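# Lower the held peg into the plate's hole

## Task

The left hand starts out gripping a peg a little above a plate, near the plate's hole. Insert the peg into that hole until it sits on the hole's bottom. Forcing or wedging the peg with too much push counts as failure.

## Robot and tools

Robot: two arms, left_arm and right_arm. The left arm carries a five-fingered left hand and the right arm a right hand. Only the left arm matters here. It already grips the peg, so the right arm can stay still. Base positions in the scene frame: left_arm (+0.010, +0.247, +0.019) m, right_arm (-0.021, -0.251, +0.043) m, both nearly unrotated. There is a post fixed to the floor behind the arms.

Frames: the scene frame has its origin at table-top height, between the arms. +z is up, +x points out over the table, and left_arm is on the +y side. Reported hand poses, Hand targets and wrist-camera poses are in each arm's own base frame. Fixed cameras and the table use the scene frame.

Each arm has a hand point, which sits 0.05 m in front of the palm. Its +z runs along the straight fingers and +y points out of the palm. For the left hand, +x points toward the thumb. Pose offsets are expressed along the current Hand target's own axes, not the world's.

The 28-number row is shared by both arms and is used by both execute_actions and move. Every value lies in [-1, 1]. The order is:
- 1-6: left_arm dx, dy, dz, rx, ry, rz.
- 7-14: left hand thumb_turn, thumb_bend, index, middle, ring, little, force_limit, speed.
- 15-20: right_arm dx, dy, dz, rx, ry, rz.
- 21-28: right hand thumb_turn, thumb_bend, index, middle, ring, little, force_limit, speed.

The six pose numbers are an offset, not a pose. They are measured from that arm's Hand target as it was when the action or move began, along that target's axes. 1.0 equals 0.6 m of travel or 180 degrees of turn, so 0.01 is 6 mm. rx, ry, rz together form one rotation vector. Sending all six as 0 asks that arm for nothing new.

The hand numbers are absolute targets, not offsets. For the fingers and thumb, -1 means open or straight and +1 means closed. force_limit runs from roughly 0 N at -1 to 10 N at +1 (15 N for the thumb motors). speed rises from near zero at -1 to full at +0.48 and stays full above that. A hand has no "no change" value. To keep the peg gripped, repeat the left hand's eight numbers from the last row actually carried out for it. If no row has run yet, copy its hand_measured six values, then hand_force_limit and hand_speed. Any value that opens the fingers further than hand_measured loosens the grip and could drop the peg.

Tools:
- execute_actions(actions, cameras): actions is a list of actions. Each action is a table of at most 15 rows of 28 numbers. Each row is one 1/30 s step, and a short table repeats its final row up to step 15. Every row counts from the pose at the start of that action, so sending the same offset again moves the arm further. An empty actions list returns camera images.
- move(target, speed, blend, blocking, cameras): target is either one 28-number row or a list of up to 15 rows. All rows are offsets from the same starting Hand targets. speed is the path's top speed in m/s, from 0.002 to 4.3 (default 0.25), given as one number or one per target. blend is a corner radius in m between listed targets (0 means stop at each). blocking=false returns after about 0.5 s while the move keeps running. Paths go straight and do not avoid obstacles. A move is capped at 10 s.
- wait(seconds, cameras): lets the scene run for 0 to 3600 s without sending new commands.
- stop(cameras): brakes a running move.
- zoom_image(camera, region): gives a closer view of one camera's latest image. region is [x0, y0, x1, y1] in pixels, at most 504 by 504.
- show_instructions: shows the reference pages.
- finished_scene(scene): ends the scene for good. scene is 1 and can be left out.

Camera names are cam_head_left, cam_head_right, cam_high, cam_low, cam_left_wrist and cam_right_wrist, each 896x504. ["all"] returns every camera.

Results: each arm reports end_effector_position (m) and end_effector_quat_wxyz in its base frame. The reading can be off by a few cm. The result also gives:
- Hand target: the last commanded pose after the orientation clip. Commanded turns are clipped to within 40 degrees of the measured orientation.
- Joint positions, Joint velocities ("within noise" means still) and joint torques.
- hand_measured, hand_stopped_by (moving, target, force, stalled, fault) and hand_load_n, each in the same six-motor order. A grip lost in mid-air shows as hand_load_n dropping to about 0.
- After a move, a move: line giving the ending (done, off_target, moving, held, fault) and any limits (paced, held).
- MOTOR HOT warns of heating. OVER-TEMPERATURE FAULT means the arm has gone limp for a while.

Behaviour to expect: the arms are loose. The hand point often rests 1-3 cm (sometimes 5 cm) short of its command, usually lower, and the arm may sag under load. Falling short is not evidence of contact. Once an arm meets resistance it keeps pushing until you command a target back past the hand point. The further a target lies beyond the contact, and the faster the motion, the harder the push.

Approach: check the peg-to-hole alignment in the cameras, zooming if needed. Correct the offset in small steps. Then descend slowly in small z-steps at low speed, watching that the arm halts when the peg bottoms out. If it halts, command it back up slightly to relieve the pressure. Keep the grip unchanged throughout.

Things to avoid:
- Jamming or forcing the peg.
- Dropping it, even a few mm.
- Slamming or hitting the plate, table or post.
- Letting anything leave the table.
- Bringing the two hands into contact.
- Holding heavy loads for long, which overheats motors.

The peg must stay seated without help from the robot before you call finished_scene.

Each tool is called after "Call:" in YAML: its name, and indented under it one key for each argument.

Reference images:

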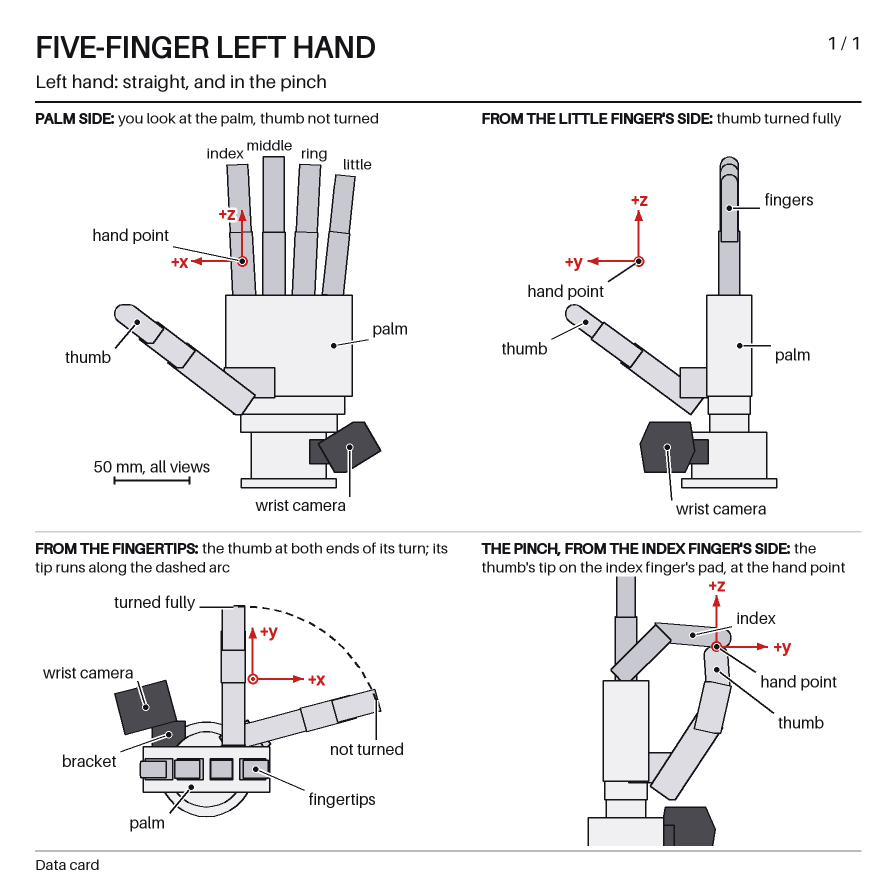

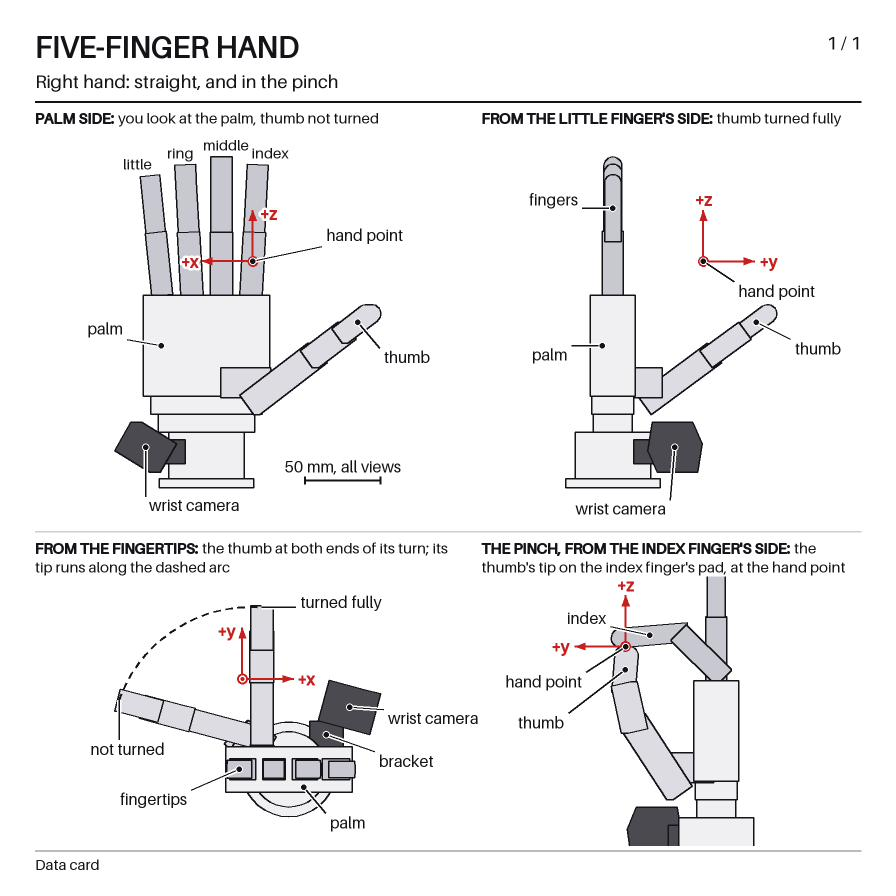

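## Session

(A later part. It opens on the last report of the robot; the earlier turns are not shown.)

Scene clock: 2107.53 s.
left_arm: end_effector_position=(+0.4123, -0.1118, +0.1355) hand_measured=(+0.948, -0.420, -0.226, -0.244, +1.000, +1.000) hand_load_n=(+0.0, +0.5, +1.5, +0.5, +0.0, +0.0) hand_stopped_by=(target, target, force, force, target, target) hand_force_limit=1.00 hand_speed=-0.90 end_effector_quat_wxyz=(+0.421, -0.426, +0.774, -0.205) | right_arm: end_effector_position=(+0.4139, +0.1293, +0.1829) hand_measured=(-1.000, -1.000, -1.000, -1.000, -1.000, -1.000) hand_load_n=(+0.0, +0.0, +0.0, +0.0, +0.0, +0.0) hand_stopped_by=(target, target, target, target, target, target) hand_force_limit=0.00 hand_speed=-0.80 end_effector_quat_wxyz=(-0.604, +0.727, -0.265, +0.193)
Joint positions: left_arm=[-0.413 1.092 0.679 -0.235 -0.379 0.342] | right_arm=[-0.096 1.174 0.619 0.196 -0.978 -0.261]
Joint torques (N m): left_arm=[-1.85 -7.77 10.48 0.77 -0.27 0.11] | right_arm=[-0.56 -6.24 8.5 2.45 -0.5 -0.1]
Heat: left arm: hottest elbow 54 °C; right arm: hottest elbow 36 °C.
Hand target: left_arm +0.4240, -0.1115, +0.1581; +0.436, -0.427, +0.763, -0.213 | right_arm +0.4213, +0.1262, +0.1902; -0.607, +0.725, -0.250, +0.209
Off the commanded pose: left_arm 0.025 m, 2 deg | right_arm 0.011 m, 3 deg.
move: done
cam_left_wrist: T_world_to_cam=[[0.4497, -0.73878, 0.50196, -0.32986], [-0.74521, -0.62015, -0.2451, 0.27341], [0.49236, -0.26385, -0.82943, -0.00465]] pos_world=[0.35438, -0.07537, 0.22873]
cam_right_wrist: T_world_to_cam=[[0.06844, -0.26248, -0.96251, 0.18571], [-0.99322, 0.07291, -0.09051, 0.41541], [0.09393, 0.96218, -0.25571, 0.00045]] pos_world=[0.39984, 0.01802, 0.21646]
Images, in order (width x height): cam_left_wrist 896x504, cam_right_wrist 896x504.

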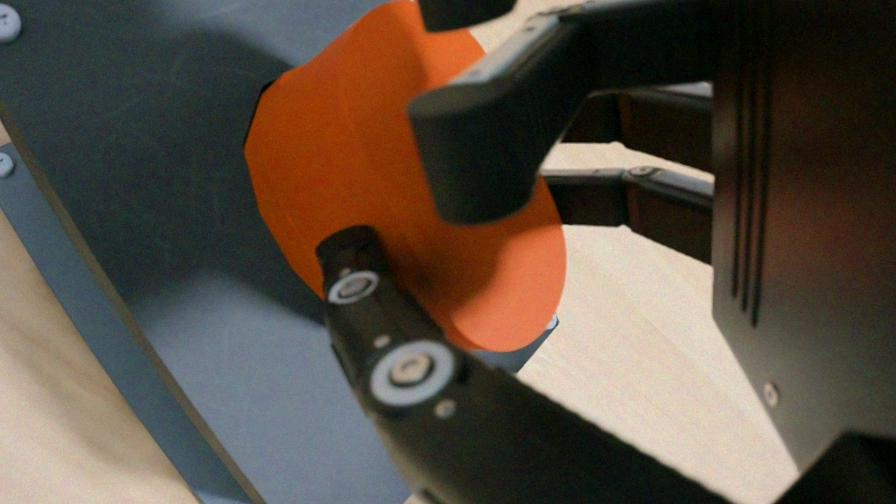

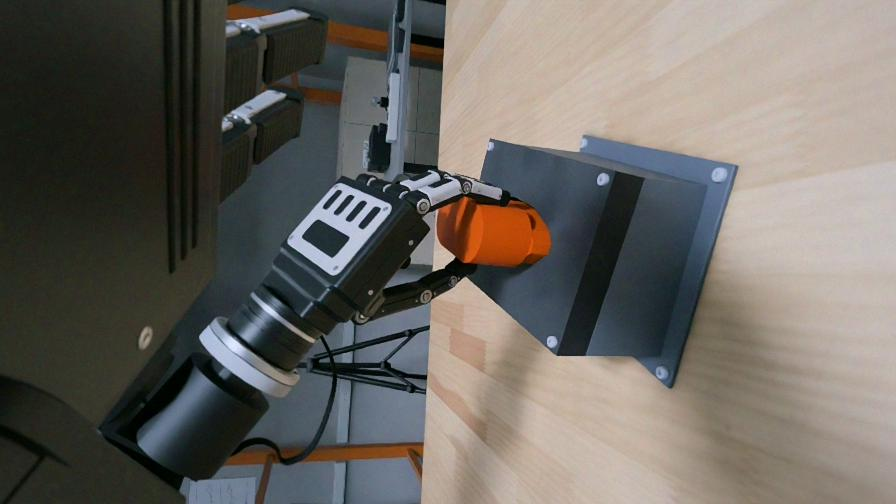

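Call:
move:
  target: [0,0,0,0,0,0,0.948,-0.8,-0.7,-0.7,1.0,1.0,1.0,-0.6,0,0,0,0,0,0,-1,-1,-1,-1,-1,-1,0.0,-0.8]
  speed: 0.02
  cameras: ["cam_right_wrist","cam_left_wrist"]

Call:
zoom_image:
  camera: "cam_right_wrist"
  region: [420, 160, 580, 290]

Scene clock: 2125.27 s.
left_arm: end_effector_position=(+0.4110, -0.1106, +0.1341) hand_measured=(+0.948, -0.800, -0.700, -0.700, +1.000, +1.000) hand_load_n=(+0.0, +0.0, +0.0, -0.5, +0.0, +0.0) hand_stopped_by=(target, target, target, target, target, target) hand_force_limit=1.00 hand_speed=-0.60 end_effector_quat_wxyz=(+0.421, -0.426, +0.775, -0.202) | right_arm: end_effector_position=(+0.4139, +0.1293, +0.1829) hand_measured=(-1.000, -1.000, -1.000, -1.000, -1.000, -1.000) hand_load_n=(-0.5, +0.0, +0.0, +0.0, +0.0, +0.0) hand_stopped_by=(target, target, target, target, target, target) hand_force_limit=0.00 hand_speed=-0.80 end_effector_quat_wxyz=(-0.604, +0.727, -0.265, +0.193)
Joint positions: left_arm=[-0.413 1.092 0.678 -0.24 -0.382 0.342] | right_arm=[-0.096 1.174 0.619 0.196 -0.978 -0.261]
Joint torques (N m): left_arm=[-1.85 -7.71 10.5 0.95 -0.19 0.11] | right_arm=[-0.56 -6.3 8.46 2.48 -0.5 -0.09]
Motor temperatures (°C): left_arm=[23 25 55 20 21 22] | right_arm=[22 22 36 21 20 20]
Heat: left arm: hottest elbow 55 °C; right arm: hottest elbow 36 °C.
Hand target: left_arm +0.4240, -0.1115, +0.1581; +0.436, -0.427, +0.763, -0.213 | right_arm +0.4213, +0.1262, +0.1902; -0.607, +0.725, -0.250, +0.209
Off the commanded pose: left_arm 0.027 m, 3 deg | right_arm 0.011 m, 3 deg.
move: done
cam_left_wrist: T_world_to_cam=[[0.4539, -0.73978, 0.4967, -0.3288], [-0.74493, -0.62091, -0.24403, 0.27253], [0.48893, -0.25924, -0.83291, -0.0025]] pos_world=[0.35348, -0.07467, 0.22774]
cam_right_wrist: T_world_to_cam=[[0.06844, -0.26248, -0.96251, 0.18571], [-0.99322, 0.07291, -0.09051, 0.41541], [0.09393, 0.96218, -0.25571, 0.00045]] pos_world=[0.39984, 0.01802, 0.21646]
Images, in order (width x height): cam_left_wrist 896x504, cam_right_wrist 896x504.

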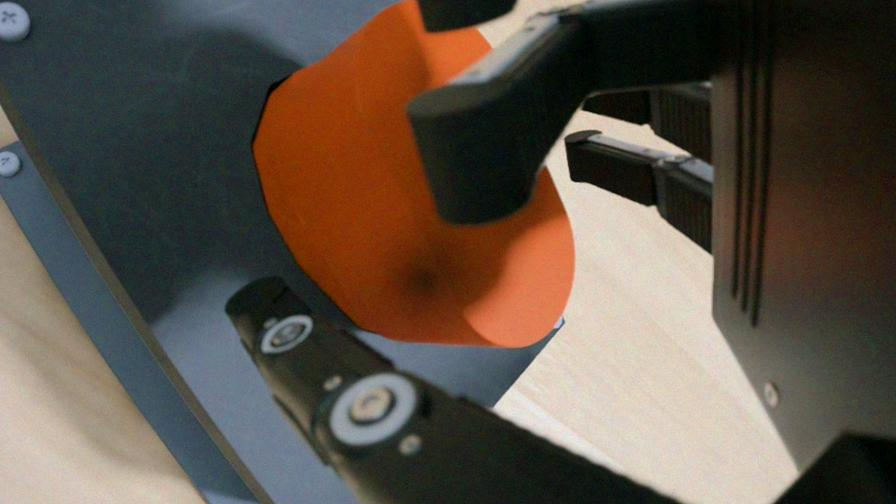

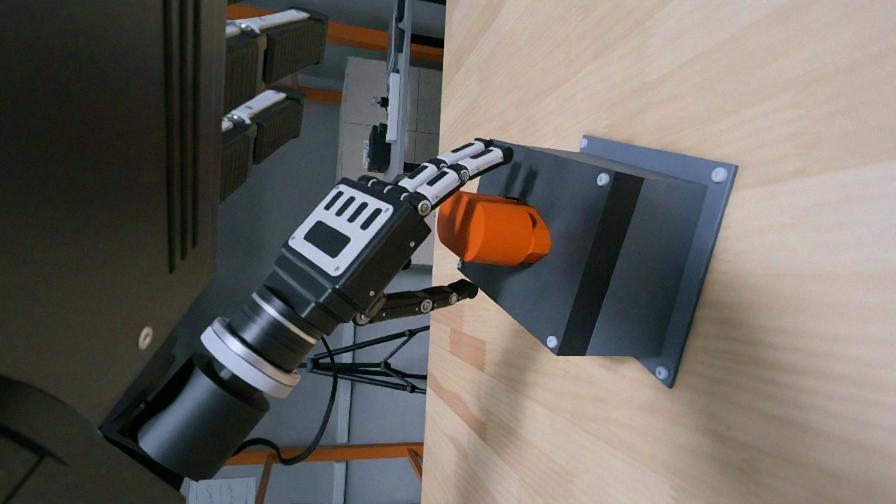

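Scaled by 3.150 from the camera's image (finer frame: 1280x720).

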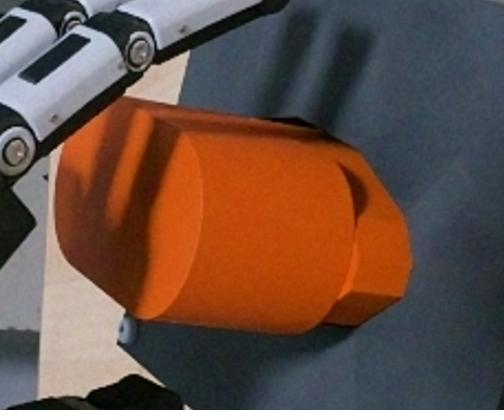

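Call:
move:
  target: [-0.036,-0.0928,-0.062,0,0,0,0.948,-0.8,-0.7,-0.7,1.0,1.0,1.0,-0.6,0,0,0,0,0,0,-1,-1,-1,-1,-1,-1,0.0,-0.8]
  speed: 0.05
  cameras: ["cam_right_wrist","cam_left_wrist"]

Call:
zoom_image:
  camera: "cam_right_wrist"
  region: [420, 130, 640, 370]

Scene clock: 2136.07 s.
left_arm: end_effector_position=(+0.4109, -0.1136, +0.1886) hand_measured=(+0.948, -0.800, -0.700, -0.700, +1.000, +1.000) hand_load_n=(+0.0, +0.0, +0.0, +0.0, +0.0, +0.0) hand_stopped_by=(target, target, target, target, target, target) hand_force_limit=1.00 hand_speed=-0.60 end_effector_quat_wxyz=(+0.417, -0.428, +0.780, -0.185) | right_arm: end_effector_position=(+0.4139, +0.1293, +0.1829) hand_measured=(-1.000, -1.000, -1.000, -1.000, -1.000, -1.000) hand_load_n=(+0.0, +0.0, +0.0, +0.0, +0.0, +0.0) hand_stopped_by=(target, target, target, target, target, target) hand_force_limit=0.00 hand_speed=-0.80 end_effector_quat_wxyz=(-0.604, +0.727, -0.265, +0.193)
Joint positions: left_arm=[-0.432 1.058 0.819 -0.452 -0.413 0.331] | right_arm=[-0.096 1.174 0.619 0.196 -0.978 -0.261]
Joint torques (N m): left_arm=[-2.96 -8.53 12.51 0.9 -0.22 -0.03] | right_arm=[-0.56 -6.24 8.49 2.4 -0.49 -0.11]
Motor temperatures (°C): left_arm=[23 25 55 20 21 22] | right_arm=[22 22 36 21 20 20]
Heat: left arm: hottest elbow 55 °C; right arm: hottest elbow 36 °C.
Hand target: left_arm +0.4239, -0.1255, +0.2270; +0.436, -0.427, +0.763, -0.213 | right_arm +0.4213, +0.1262, +0.1902; -0.607, +0.725, -0.250, +0.209
Off the commanded pose: left_arm 0.042 m, 4 deg | right_arm 0.011 m, 3 deg.
move: off_target (left_arm)
cam_left_wrist: T_world_to_cam=[[0.47477, -0.74577, 0.46736, -0.36181], [-0.74367, -0.62393, -0.24015, 0.28223], [0.47069, -0.23355, -0.85083, 0.05584]] pos_world=[0.35538, -0.08069, 0.28438]
cam_right_wrist: T_world_to_cam=[[0.06844, -0.26248, -0.96251, 0.18571], [-0.99322, 0.07291, -0.09051, 0.41541], [0.09393, 0.96218, -0.25571, 0.00045]] pos_world=[0.39984, 0.01802, 0.21646]
Images, in order (width x height): cam_left_wrist 896x504, cam_right_wrist 896x504.

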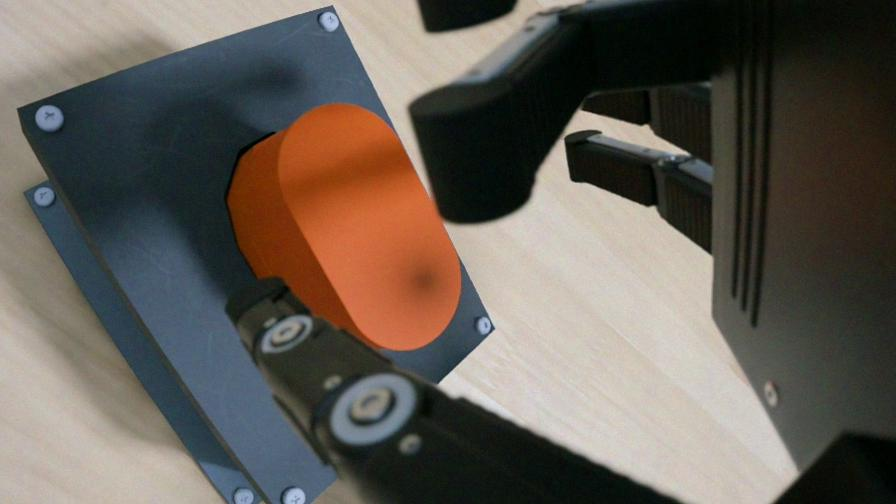

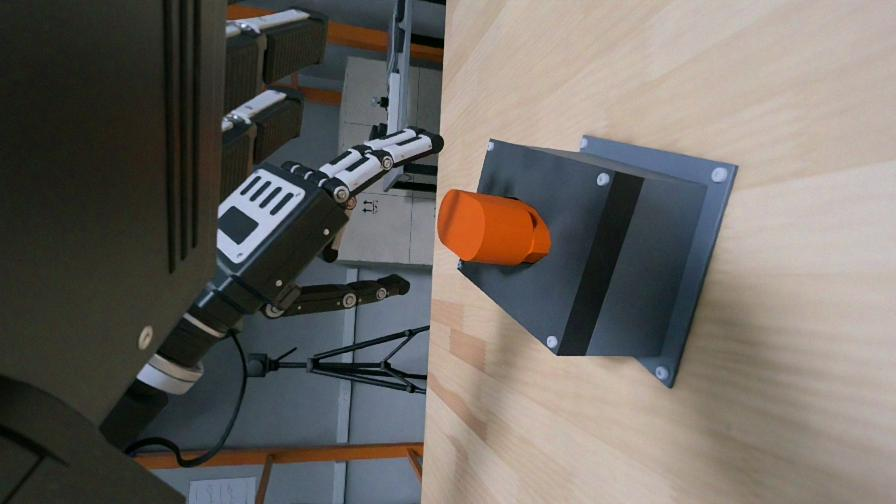

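Scaled by 2.100 from the camera's image (finer frame: 1280x720).

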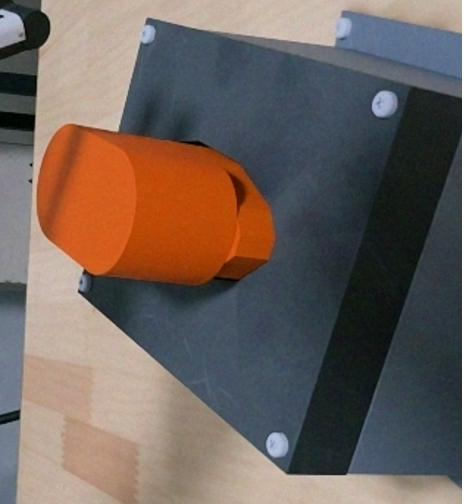

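Call:
zoom_image:
  camera: "cam_right_wrist"
  region: [490, 180, 570, 280]

Call:
zoom_image:
  camera: "cam_left_wrist"
  region: [210, 90, 470, 350]

Scaled by 5.040 from the camera's image (finer frame: 1280x720).

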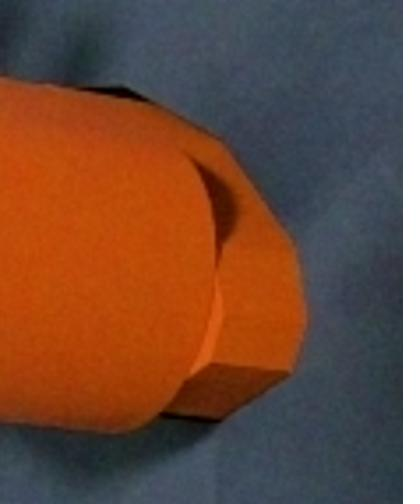

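Scaled by 1.938 from the camera's image (finer frame: 1280x720).

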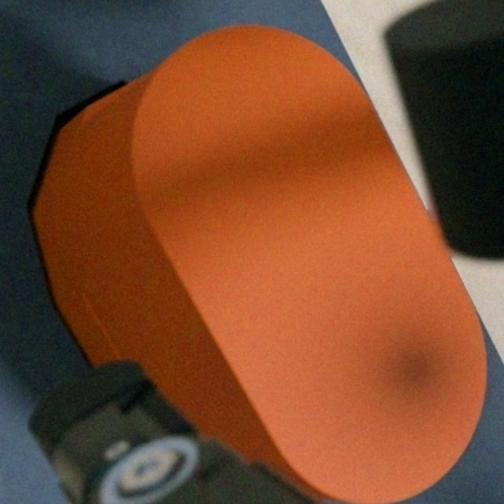

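Call:
finished_scene:

The scene is finished: the task was done.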